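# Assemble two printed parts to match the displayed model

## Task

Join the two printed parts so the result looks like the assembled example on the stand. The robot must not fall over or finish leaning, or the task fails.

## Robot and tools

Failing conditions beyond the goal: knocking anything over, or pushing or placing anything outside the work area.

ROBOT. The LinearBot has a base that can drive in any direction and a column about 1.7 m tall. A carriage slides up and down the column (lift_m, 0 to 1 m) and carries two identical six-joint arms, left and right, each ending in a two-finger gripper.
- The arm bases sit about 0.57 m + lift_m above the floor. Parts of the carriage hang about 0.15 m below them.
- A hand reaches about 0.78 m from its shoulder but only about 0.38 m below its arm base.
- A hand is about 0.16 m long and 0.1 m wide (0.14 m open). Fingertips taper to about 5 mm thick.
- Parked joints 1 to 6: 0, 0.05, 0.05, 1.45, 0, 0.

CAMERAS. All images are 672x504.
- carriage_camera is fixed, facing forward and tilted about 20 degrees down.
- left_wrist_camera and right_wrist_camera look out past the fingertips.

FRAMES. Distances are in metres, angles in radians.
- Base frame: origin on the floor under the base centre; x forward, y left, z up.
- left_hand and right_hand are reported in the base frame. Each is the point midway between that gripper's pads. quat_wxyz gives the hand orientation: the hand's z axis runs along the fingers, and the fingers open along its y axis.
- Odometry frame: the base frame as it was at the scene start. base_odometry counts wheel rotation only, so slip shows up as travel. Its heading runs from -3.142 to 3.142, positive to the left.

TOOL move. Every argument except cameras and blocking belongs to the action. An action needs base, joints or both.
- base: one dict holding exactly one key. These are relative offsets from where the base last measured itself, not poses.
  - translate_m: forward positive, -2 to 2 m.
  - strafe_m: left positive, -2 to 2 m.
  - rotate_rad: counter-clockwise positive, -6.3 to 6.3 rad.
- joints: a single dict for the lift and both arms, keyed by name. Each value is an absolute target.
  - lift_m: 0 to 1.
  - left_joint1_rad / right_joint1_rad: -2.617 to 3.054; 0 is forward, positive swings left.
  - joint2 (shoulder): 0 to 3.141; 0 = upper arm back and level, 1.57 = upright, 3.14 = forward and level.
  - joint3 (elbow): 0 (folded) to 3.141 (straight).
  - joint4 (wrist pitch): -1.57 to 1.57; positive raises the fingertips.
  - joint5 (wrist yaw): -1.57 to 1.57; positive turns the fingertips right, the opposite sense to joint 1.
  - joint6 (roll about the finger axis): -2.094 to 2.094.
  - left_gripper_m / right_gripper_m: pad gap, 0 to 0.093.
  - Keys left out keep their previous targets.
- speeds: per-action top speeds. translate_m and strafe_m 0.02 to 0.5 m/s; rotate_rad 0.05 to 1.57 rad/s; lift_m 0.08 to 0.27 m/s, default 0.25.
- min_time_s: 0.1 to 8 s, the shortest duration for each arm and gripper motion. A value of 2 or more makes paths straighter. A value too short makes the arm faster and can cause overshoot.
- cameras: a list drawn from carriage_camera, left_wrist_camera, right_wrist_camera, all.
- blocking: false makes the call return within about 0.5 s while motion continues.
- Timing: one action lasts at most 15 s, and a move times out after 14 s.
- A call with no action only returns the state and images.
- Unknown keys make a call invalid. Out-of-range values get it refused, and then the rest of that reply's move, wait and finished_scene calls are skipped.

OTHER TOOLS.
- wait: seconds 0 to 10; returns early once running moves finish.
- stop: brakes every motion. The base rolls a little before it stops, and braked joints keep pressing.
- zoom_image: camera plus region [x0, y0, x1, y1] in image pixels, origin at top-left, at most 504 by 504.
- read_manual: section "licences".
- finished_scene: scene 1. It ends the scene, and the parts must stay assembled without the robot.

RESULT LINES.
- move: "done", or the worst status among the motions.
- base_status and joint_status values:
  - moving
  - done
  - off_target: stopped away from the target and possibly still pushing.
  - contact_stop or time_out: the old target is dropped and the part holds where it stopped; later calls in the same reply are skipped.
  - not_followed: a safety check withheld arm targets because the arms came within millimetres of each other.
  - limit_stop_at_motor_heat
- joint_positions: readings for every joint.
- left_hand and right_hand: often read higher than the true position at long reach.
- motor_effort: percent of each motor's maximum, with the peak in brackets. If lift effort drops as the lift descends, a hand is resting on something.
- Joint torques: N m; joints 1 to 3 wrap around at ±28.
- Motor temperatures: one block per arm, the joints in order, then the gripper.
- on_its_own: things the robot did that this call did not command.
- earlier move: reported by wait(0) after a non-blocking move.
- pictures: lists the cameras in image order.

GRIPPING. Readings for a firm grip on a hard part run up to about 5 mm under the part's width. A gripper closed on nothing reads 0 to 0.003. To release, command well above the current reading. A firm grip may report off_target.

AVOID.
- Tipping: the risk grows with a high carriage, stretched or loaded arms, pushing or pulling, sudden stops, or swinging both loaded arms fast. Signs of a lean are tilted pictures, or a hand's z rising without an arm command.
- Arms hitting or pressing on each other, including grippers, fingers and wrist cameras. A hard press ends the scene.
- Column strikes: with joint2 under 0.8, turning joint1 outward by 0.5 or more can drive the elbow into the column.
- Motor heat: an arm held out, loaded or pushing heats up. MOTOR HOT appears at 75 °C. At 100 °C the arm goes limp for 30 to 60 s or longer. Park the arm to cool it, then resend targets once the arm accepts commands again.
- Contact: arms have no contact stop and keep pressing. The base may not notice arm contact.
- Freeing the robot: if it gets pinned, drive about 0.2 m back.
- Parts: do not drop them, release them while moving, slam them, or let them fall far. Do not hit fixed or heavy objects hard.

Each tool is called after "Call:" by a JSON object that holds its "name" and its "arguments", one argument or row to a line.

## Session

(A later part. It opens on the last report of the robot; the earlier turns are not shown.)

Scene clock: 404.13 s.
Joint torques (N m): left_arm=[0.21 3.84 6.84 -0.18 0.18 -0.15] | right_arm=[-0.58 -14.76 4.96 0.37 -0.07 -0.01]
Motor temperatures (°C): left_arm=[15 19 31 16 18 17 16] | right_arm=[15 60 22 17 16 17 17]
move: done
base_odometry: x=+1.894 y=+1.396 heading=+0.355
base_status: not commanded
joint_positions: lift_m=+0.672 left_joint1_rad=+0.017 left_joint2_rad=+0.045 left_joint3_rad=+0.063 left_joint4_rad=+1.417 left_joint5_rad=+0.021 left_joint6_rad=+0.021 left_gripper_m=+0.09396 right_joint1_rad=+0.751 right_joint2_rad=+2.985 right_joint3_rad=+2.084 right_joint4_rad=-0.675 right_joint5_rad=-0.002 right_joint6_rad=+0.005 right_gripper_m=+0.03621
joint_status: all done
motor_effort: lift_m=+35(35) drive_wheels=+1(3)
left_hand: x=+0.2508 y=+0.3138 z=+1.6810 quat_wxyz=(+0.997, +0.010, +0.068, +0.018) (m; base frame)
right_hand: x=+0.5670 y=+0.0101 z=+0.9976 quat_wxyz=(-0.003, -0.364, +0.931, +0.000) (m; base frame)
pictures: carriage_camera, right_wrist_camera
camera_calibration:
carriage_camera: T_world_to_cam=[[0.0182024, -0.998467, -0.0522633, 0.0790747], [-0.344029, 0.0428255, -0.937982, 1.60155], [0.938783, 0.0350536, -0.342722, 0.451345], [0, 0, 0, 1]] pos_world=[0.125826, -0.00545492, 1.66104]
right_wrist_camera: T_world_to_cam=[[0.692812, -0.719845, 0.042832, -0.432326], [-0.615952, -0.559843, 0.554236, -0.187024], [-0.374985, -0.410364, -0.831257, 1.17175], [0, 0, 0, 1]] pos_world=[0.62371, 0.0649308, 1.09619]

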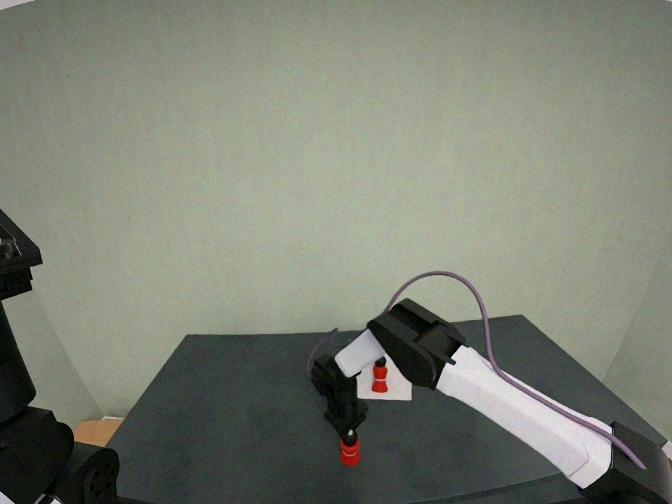

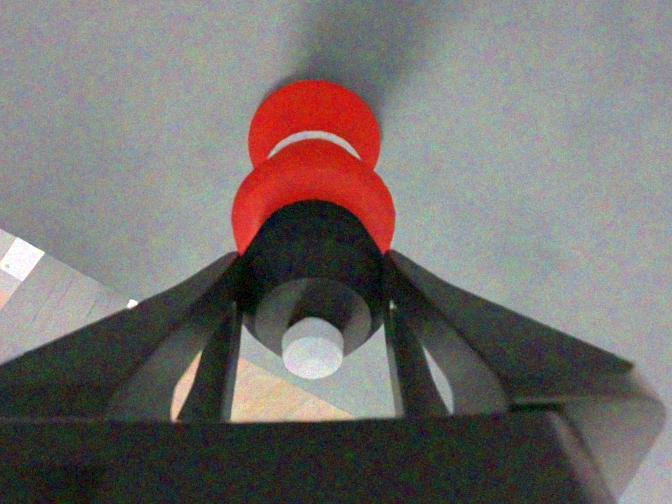

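Call:
{"name": "move", "arguments": {
  "joints": {"lift_m":0.681},
  "speeds": {"lift_m":0.08}
}}

Call:
{"name": "move", "arguments": {
  "joints": {"right_joint1_rad":0.775},
  "min_time_s": 1.5,
  "cameras": ["right_wrist_camera"]
}}

Call:
{"name": "zoom_image", "arguments": {
  "camera": "right_wrist_camera",
  "region": [150, 60, 450, 360]
}}

Scene clock: 410.17 s.
Joint torques (N m): left_arm=[0.18 3.84 6.87 -0.18 0.17 -0.16] | right_arm=[-0.25 -15.95 4.92 0.26 -0.08 -0.01]
Motor temperatures (°C): left_arm=[15 19 31 16 18 17 16] | right_arm=[15 61 22 17 16 17 17]
move: done
base_odometry: x=+1.894 y=+1.396 heading=+0.355
base_status: not commanded
joint_positions: lift_m=+0.681 left_joint1_rad=+0.017 left_joint2_rad=+0.045 left_joint3_rad=+0.063 left_joint4_rad=+1.417 left_joint5_rad=+0.021 left_joint6_rad=+0.021 left_gripper_m=+0.09396 right_joint1_rad=+0.747 right_joint2_rad=+2.997 right_joint3_rad=+2.084 right_joint4_rad=-0.664 right_joint5_rad=-0.002 right_joint6_rad=+0.005 right_gripper_m=+0.03621
joint_status: all done
motor_effort: lift_m=+35(40) drive_wheels=+1(3)
left_hand: x=+0.2508 y=+0.3138 z=+1.6900 quat_wxyz=(+0.997, +0.010, +0.068, +0.018) (m; base frame)
right_hand: x=+0.5668 y=+0.0077 z=+1.0011 quat_wxyz=(-0.003, -0.363, +0.932, +0.000) (m; base frame)
pictures: none

Scene clock: 411.97 s.
Joint torques (N m): left_arm=[0.2 3.84 6.87 -0.17 0.18 -0.16] | right_arm=[0.65 -15.95 4.92 0.27 -0.07 -0.01]
Motor temperatures (°C): left_arm=[15 19 31 16 18 17 16] | right_arm=[15 61 22 17 16 17 17]
move: done
base_odometry: x=+1.894 y=+1.396 heading=+0.355
base_status: not commanded
joint_positions: lift_m=+0.681 left_joint1_rad=+0.017 left_joint2_rad=+0.045 left_joint3_rad=+0.063 left_joint4_rad=+1.417 left_joint5_rad=+0.021 left_joint6_rad=+0.021 left_gripper_m=+0.09396 right_joint1_rad=+0.768 right_joint2_rad=+2.997 right_joint3_rad=+2.084 right_joint4_rad=-0.664 right_joint5_rad=-0.002 right_joint6_rad=+0.005 right_gripper_m=+0.03621
joint_status: all done
motor_effort: lift_m=+35(35) drive_wheels=+1(3)
left_hand: x=+0.2508 y=+0.3138 z=+1.6900 quat_wxyz=(+0.997, +0.010, +0.068, +0.018) (m; base frame)
right_hand: x=+0.5599 y=+0.0149 z=+1.0011 quat_wxyz=(-0.003, -0.372, +0.928, +0.000) (m; base frame)
pictures: right_wrist_camera
camera_calibration:
right_wrist_camera: T_world_to_cam=[[0.705362, -0.707553, 0.0428177, -0.431223], [-0.605422, -0.569928, 0.555559, -0.197669], [-0.368684, -0.417793, -0.830374, 1.16973], [0, 0, 0, 1]] pos_world=[0.615755, 0.0709336, 1.09959]

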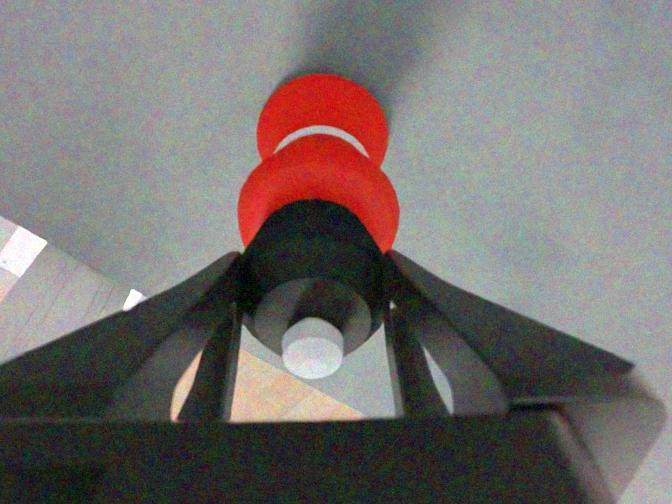

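Scaled by 1.680 from the camera's 672x504 image, which has a finer 960x720 frame.

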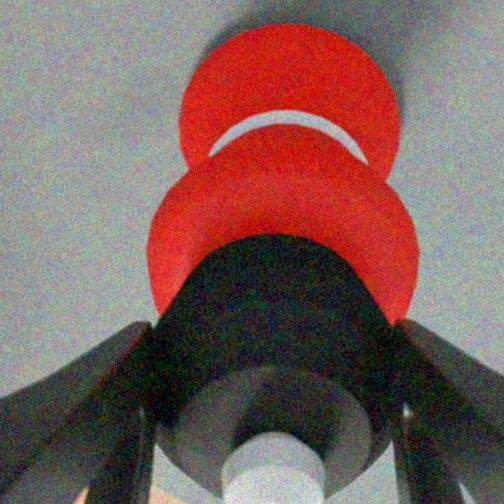

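Call:
{"name": "move", "arguments": {
  "joints": {"right_joint1_rad":0.757}
}}

Call:
{"name": "move", "arguments": {
  "joints": {"lift_m":0.664},
  "speeds": {"lift_m":0.08},
  "cameras": ["right_wrist_camera"]
}}

Scene clock: 417.63 s.
Joint torques (N m): left_arm=[0.2 3.81 6.84 -0.17 0.16 -0.15] | right_arm=[-0.03 -15.97 4.93 0.27 -0.07 -0.01]
Motor temperatures (°C): left_arm=[15 19 31 16 18 17 16] | right_arm=[15 62 22 17 16 17 17]
move: done
base_odometry: x=+1.894 y=+1.396 heading=+0.355
base_status: not commanded
joint_positions: lift_m=+0.681 left_joint1_rad=+0.017 left_joint2_rad=+0.045 left_joint3_rad=+0.063 left_joint4_rad=+1.417 left_joint5_rad=+0.021 left_joint6_rad=+0.021 left_gripper_m=+0.09396 right_joint1_rad=+0.761 right_joint2_rad=+2.997 right_joint3_rad=+2.084 right_joint4_rad=-0.664 right_joint5_rad=-0.002 right_joint6_rad=+0.005 right_gripper_m=+0.03621
joint_status: all done
motor_effort: lift_m=+35(35) drive_wheels=+1(1)
left_hand: x=+0.2508 y=+0.3138 z=+1.6900 quat_wxyz=(+0.997, +0.010, +0.068, +0.018) (m; base frame)
right_hand: x=+0.5624 y=+0.0123 z=+1.0011 quat_wxyz=(-0.003, -0.369, +0.930, +0.000) (m; base frame)
pictures: none

Scene clock: 418.23 s.
Joint torques (N m): left_arm=[0.21 3.78 6.86 -0.17 0.17 -0.15] | right_arm=[-0.13 -13.65 5.04 0.52 -0.07 -0.01]
Motor temperatures (°C): left_arm=[15 19 31 16 18 17 16] | right_arm=[15 62 22 17 16 17 17]
move: done
base_odometry: x=+1.894 y=+1.396 heading=+0.355
base_status: not commanded
joint_positions: lift_m=+0.664 left_joint1_rad=+0.017 left_joint2_rad=+0.045 left_joint3_rad=+0.063 left_joint4_rad=+1.417 left_joint5_rad=+0.021 left_joint6_rad=+0.021 left_gripper_m=+0.09396 right_joint1_rad=+0.760 right_joint2_rad=+2.973 right_joint3_rad=+2.084 right_joint4_rad=-0.691 right_joint5_rad=-0.002 right_joint6_rad=+0.005 right_gripper_m=+0.03621
joint_status: all done
motor_effort: lift_m=+28(29) drive_wheels=-3(3)
left_hand: x=+0.2508 y=+0.3138 z=+1.6736 quat_wxyz=(+0.997, +0.010, +0.068, +0.018) (m; base frame)
right_hand: x=+0.5640 y=+0.0136 z=+0.9956 quat_wxyz=(-0.004, -0.369, +0.930, -0.001) (m; base frame)
pictures: right_wrist_camera
camera_calibration:
right_wrist_camera: T_world_to_cam=[[0.699758, -0.713097, 0.0427877, -0.431622], [-0.608901, -0.564045, 0.557756, -0.193261], [-0.3736, -0.416348, -0.828901, 1.16736], [0, 0, 0, 1]] pos_world=[0.620479, 0.0692315, 1.09389]

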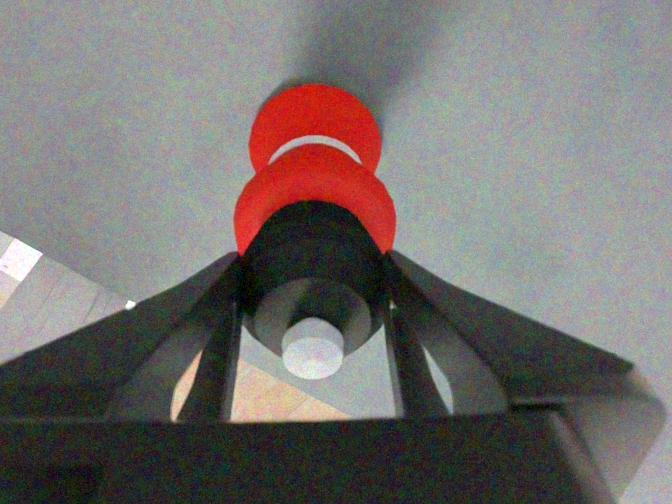

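Call:
{"name": "move", "arguments": {
  "joints": {"lift_m":0.673},
  "speeds": {"lift_m":0.08}
}}

Call:
{"name": "move", "arguments": {
  "joints": {"right_gripper_m":0.05},
  "min_time_s": 2,
  "cameras": ["carriage_camera","right_wrist_camera"]
}}

Call:
{"name": "zoom_image", "arguments": {
  "camera": "carriage_camera",
  "region": [310, 390, 390, 470]
}}

Scene clock: 424.97 s.
Joint torques (N m): left_arm=[0.17 3.81 6.86 -0.18 0.18 -0.15] | right_arm=[-0.09 -15.04 4.97 0.34 -0.08 -0.01]
Motor temperatures (°C): left_arm=[15 19 31 16 18 17 16] | right_arm=[15 61 22 17 16 17 17]
move: done
base_odometry: x=+1.894 y=+1.396 heading=+0.355
base_status: not commanded
joint_positions: lift_m=+0.673 left_joint1_rad=+0.017 left_joint2_rad=+0.045 left_joint3_rad=+0.063 left_joint4_rad=+1.417 left_joint5_rad=+0.021 left_joint6_rad=+0.021 left_gripper_m=+0.09396 right_joint1_rad=+0.760 right_joint2_rad=+2.987 right_joint3_rad=+2.084 right_joint4_rad=-0.671 right_joint5_rad=-0.002 right_joint6_rad=+0.005 right_gripper_m=+0.03621
joint_status: all done
motor_effort: lift_m=+35(39) drive_wheels=+1(3)
left_hand: x=+0.2508 y=+0.3138 z=+1.6820 quat_wxyz=(+0.997, +0.010, +0.068, +0.018) (m; base frame)
right_hand: x=+0.5640 y=+0.0134 z=+0.9976 quat_wxyz=(-0.002, -0.369, +0.930, +0.000) (m; base frame)
pictures: none

Scene clock: 427.27 s.
Joint torques (N m): left_arm=[0.2 3.84 6.86 -0.17 0.17 -0.15] | right_arm=[-0.12 -15.76 4.92 0.32 -0.08 0]
Motor temperatures (°C): left_arm=[15 19 31 16 18 17 16] | right_arm=[15 61 22 17 16 17 17]
move: done
base_odometry: x=+1.894 y=+1.396 heading=+0.355
base_status: not commanded
joint_positions: lift_m=+0.673 left_joint1_rad=+0.017 left_joint2_rad=+0.045 left_joint3_rad=+0.063 left_joint4_rad=+1.417 left_joint5_rad=+0.021 left_joint6_rad=+0.021 left_gripper_m=+0.09396 right_joint1_rad=+0.760 right_joint2_rad=+2.995 right_joint3_rad=+2.084 right_joint4_rad=-0.671 right_joint5_rad=-0.002 right_joint6_rad=+0.005 right_gripper_m=+0.04988
joint_status: all done
motor_effort: lift_m=+35(35) drive_wheels=+1(3)
left_hand: x=+0.2508 y=+0.3138 z=+1.6820 quat_wxyz=(+0.997, +0.010, +0.068, +0.018) (m; base frame)
right_hand: x=+0.5619 y=+0.0115 z=+0.9940 quat_wxyz=(-0.005, -0.369, +0.930, -0.001) (m; base frame)
pictures: carriage_camera, right_wrist_camera
camera_calibration:
carriage_camera: T_world_to_cam=[[0.0182024, -0.998467, -0.0522633, 0.0791322], [-0.344029, 0.0428255, -0.937982, 1.60258], [0.938783, 0.0350536, -0.342722, 0.451722], [0, 0, 0, 1]] pos_world=[0.125826, -0.00545492, 1.66214]
right_wrist_camera: T_world_to_cam=[[0.699836, -0.713001, 0.0431193, -0.431986], [-0.608251, -0.563195, 0.559322, -0.196653], [-0.374513, -0.417661, -0.827828, 1.16384], [0, 0, 0, 1]] pos_world=[0.618579, 0.0673308, 1.09208]

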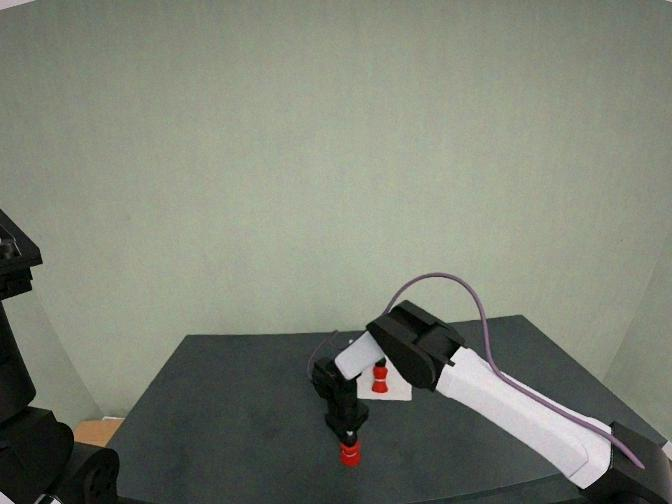

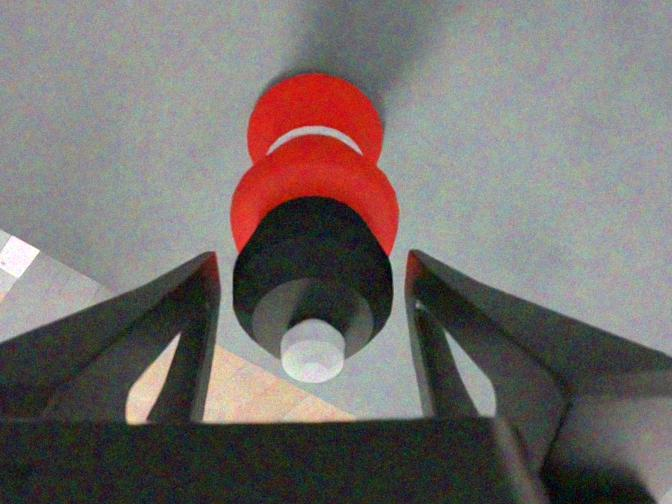

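Scaled by 6.300 from the camera's 672x504 image, which has a finer 960x720 frame.

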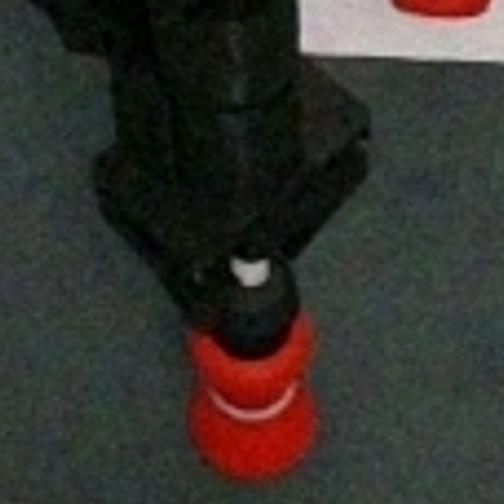

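Call:
{"name": "move", "arguments": {
  "joints": {"right_gripper_m":0.085},
  "min_time_s": 1.5
}}

Call:
{"name": "move", "arguments": {
  "joints": {"lift_m":0.8},
  "speeds": {"lift_m":0.1},
  "cameras": ["carriage_camera","right_wrist_camera"]
}}

Call:
{"name": "zoom_image", "arguments": {
  "camera": "carriage_camera",
  "region": [300, 360, 420, 480]
}}

Call:
{"name": "zoom_image", "arguments": {
  "camera": "right_wrist_camera",
  "region": [210, 20, 410, 220]
}}

Scene clock: 434.70 s.
Joint torques (N m): left_arm=[0.23 3.82 6.82 -0.17 0.17 -0.14] | right_arm=[-0.12 -15.76 4.92 0.32 -0.08 -0.01]
Motor temperatures (°C): left_arm=[15 19 31 16 18 17 16] | right_arm=[15 61 22 17 16 17 16]
move: done
base_odometry: x=+1.894 y=+1.396 heading=+0.355
base_status: not commanded
joint_positions: lift_m=+0.673 left_joint1_rad=+0.017 left_joint2_rad=+0.045 left_joint3_rad=+0.063 left_joint4_rad=+1.417 left_joint5_rad=+0.021 left_joint6_rad=+0.021 left_gripper_m=+0.09396 right_joint1_rad=+0.760 right_joint2_rad=+2.995 right_joint3_rad=+2.084 right_joint4_rad=-0.671 right_joint5_rad=-0.002 right_joint6_rad=+0.005 right_gripper_m=+0.08485
joint_status: all done
motor_effort: lift_m=+35(35) drive_wheels=+1(1)
left_hand: x=+0.2508 y=+0.3138 z=+1.6820 quat_wxyz=(+0.997, +0.010, +0.068, +0.018) (m; base frame)
right_hand: x=+0.5619 y=+0.0115 z=+0.9940 quat_wxyz=(-0.005, -0.369, +0.930, -0.001) (m; base frame)
pictures: none

Scene clock: 436.37 s.
Joint torques (N m): left_arm=[0.17 3.81 6.8 -0.17 0.17 -0.16] | right_arm=[-0.21 -16.61 5.04 0.26 -0.07 -0.01]
Motor temperatures (°C): left_arm=[15 19 31 16 18 17 16] | right_arm=[15 61 22 17 16 17 16]
move: done
base_odometry: x=+1.894 y=+1.396 heading=+0.355
base_status: not commanded
joint_positions: lift_m=+0.800 left_joint1_rad=+0.017 left_joint2_rad=+0.045 left_joint3_rad=+0.063 left_joint4_rad=+1.417 left_joint5_rad=+0.021 left_joint6_rad=+0.021 left_gripper_m=+0.09396 right_joint1_rad=+0.760 right_joint2_rad=+3.004 right_joint3_rad=+2.082 right_joint4_rad=-0.666 right_joint5_rad=-0.002 right_joint6_rad=+0.005 right_gripper_m=+0.08485
joint_status: all done
motor_effort: lift_m=+35(41) drive_wheels=+1(3)
left_hand: x=+0.2508 y=+0.3138 z=+1.8091 quat_wxyz=(+0.997, +0.010, +0.068, +0.018) (m; base frame)
right_hand: x=+0.5598 y=+0.0095 z=+1.1164 quat_wxyz=(-0.008, -0.369, +0.930, -0.002) (m; base frame)
pictures: carriage_camera, right_wrist_camera
camera_calibration:
carriage_camera: T_world_to_cam=[[0.0182024, -0.998467, -0.0522633, 0.0857696], [-0.344029, 0.0428255, -0.937982, 1.72171], [0.938783, 0.0350536, -0.342722, 0.495247], [0, 0, 0, 1]] pos_world=[0.125826, -0.00545492, 1.78914]
right_wrist_camera: T_world_to_cam=[[0.700013, -0.712834, 0.0430186, -0.437195], [-0.605767, -0.560811, 0.564391, -0.274664], [-0.378192, -0.42114, -0.824386, 1.26184], [0, 0, 0, 1]] pos_world=[0.616877, 0.065729, 1.21407]

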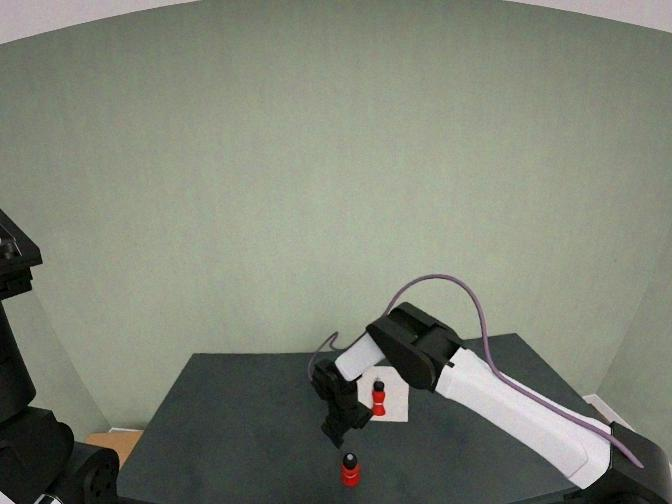

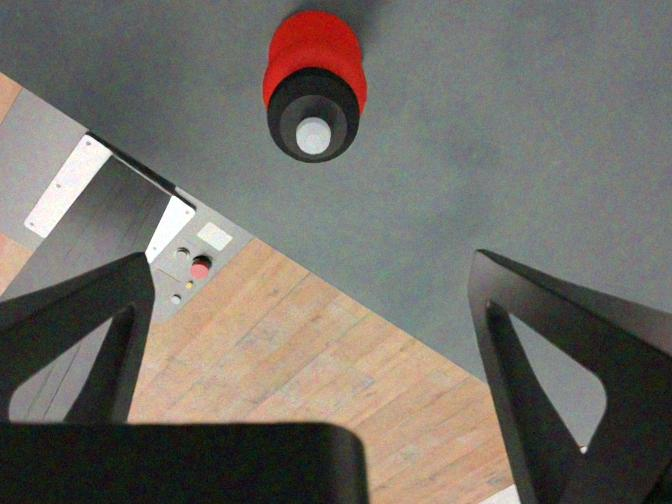

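Scaled by 4.200 from the camera's 672x504 image, which has a finer 960x720 frame.

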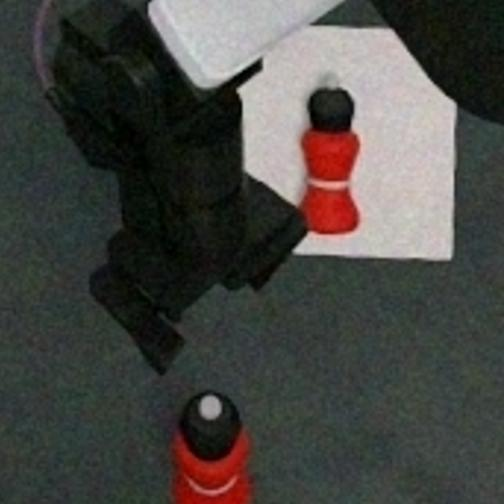

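Scaled by 2.520 from the camera's 672x504 image, which has a finer 960x720 frame.

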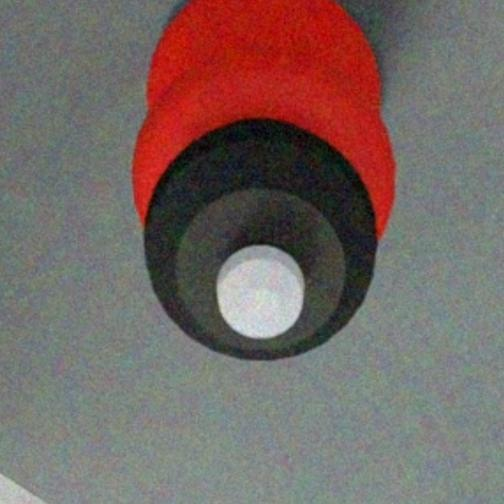

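Call:
{"name": "move", "arguments": {
  "base": {"translate_m":-0.3}
}}

Call:
{"name": "move", "arguments": {
  "joints": {"right_joint1_rad":0,"right_joint2_rad":0.05,"right_joint3_rad":0.05,"right_joint4_rad":1.45},
  "min_time_s": 3
}}

Call:
{"name": "move", "arguments": {
  "joints": {"lift_m":0.1},
  "cameras": ["carriage_camera"]
}}

Call:
{"name": "zoom_image", "arguments": {
  "camera": "carriage_camera",
  "region": [310, 200, 400, 290]
}}

Scene clock: 446.63 s.
Joint torques (N m): left_arm=[0.2 3.86 6.89 -0.21 0.16 -0.15] | right_arm=[-0.27 -16.62 5.03 0.25 -0.07 0]
Motor temperatures (°C): left_arm=[15 19 31 16 18 17 16] | right_arm=[15 60 22 17 16 17 16]
move: done
base_odometry: x=+1.612 y=+1.292 heading=+0.355
base_status: done
joint_positions: lift_m=+0.800 left_joint1_rad=+0.017 left_joint2_rad=+0.045 left_joint3_rad=+0.063 left_joint4_rad=+1.420 left_joint5_rad=+0.021 left_joint6_rad=+0.021 left_gripper_m=+0.09396 right_joint1_rad=+0.761 right_joint2_rad=+3.004 right_joint3_rad=+2.082 right_joint4_rad=-0.666 right_joint5_rad=-0.002 right_joint6_rad=+0.005 right_gripper_m=+0.08485
joint_status: not commanded
motor_effort: lift_m=+35(35) drive_wheels=-1(8)
left_hand: x=+0.2500 y=+0.3138 z=+1.8092 quat_wxyz=(+0.998, +0.010, +0.066, +0.018) (m; base frame)
right_hand: x=+0.5594 y=+0.0099 z=+1.1164 quat_wxyz=(-0.008, -0.369, +0.929, -0.002) (m; base frame)
pictures: none

Scene clock: 450.00 s.
Joint torques (N m): left_arm=[0.21 3.85 6.86 -0.22 0.18 -0.15] | right_arm=[-0.31 3.7 5.34 -0.13 -0.07 -0.01]
Motor temperatures (°C): left_arm=[15 19 31 16 18 17 16] | right_arm=[15 59 22 17 16 17 16]
move: done
base_odometry: x=+1.612 y=+1.292 heading=+0.355
base_status: not commanded
joint_positions: lift_m=+0.800 left_joint1_rad=+0.017 left_joint2_rad=+0.045 left_joint3_rad=+0.063 left_joint4_rad=+1.420 left_joint5_rad=+0.021 left_joint6_rad=+0.021 left_gripper_m=+0.09396 right_joint1_rad=+0.005 right_joint2_rad=+0.056 right_joint3_rad=+0.064 right_joint4_rad=+1.440 right_joint5_rad=-0.002 right_joint6_rad=+0.005 right_gripper_m=+0.08485
joint_status: all done
motor_effort: lift_m=+35(35) drive_wheels=-1(2)
left_hand: x=+0.2500 y=+0.3138 z=+1.8092 quat_wxyz=(+0.998, +0.010, +0.066, +0.018) (m; base frame)
right_hand: x=+0.2485 y=-0.3163 z=+1.8100 quat_wxyz=(+0.998, -0.001, +0.062, +0.005) (m; base frame)
pictures: none

Scene clock: 453.33 s.
Joint torques (N m): left_arm=[0.16 3.86 6.84 -0.23 0.17 -0.14] | right_arm=[-0.31 4.05 5.89 -0.16 -0.07 -0.01]
Motor temperatures (°C): left_arm=[15 19 31 16 18 17 16] | right_arm=[15 57 22 17 16 17 16]
move: done
base_odometry: x=+1.612 y=+1.292 heading=+0.355
base_status: not commanded
joint_positions: lift_m=+0.100 left_joint1_rad=+0.017 left_joint2_rad=+0.045 left_joint3_rad=+0.063 left_joint4_rad=+1.420 left_joint5_rad=+0.021 left_joint6_rad=+0.021 left_gripper_m=+0.09396 right_joint1_rad=+0.005 right_joint2_rad=+0.053 right_joint3_rad=+0.058 right_joint4_rad=+1.444 right_joint5_rad=-0.002 right_joint6_rad=+0.005 right_gripper_m=+0.08486
joint_status: all done
motor_effort: lift_m=+30(32) drive_wheels=-1(1)
left_hand: x=+0.2500 y=+0.3138 z=+1.1095 quat_wxyz=(+0.998, +0.010, +0.066, +0.018) (m; base frame)
right_hand: x=+0.2484 y=-0.3163 z=+1.1088 quat_wxyz=(+0.998, -0.001, +0.061, +0.005) (m; base frame)
pictures: carriage_camera
camera_calibration:
carriage_camera: T_world_to_cam=[[0.0182024, -0.998467, -0.0522633, 0.0492062], [-0.344029, 0.0428255, -0.937982, 1.06549], [0.938783, 0.0350536, -0.342722, 0.255479], [0, 0, 0, 1]] pos_world=[0.125826, -0.00545492, 1.08954]

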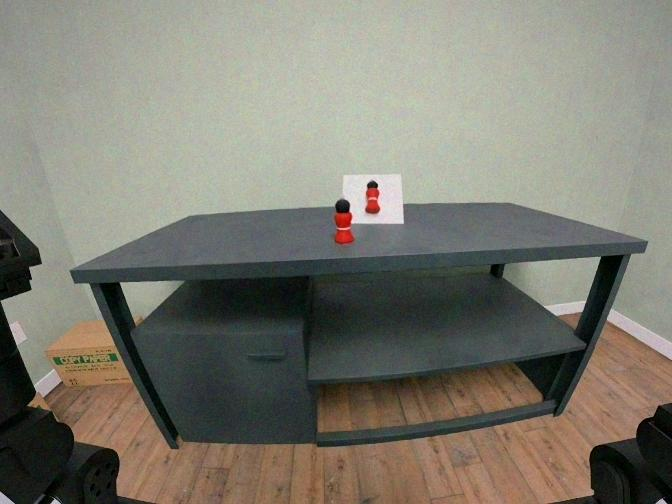

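Scaled by 5.600 from the camera's 672x504 image, which has a finer 960x720 frame.

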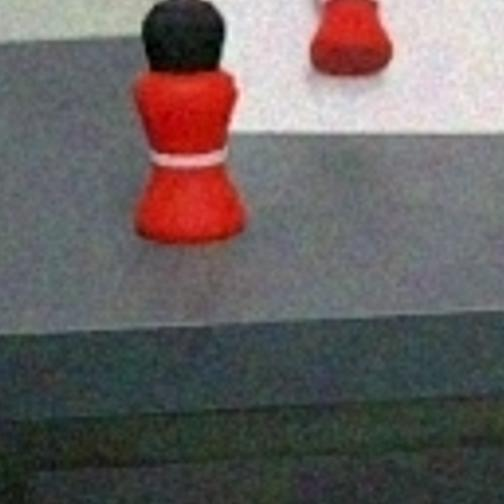

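Seated like the reference.

Call:
{"name": "finished_scene", "arguments": {

}}

The scene is finished: the task was done.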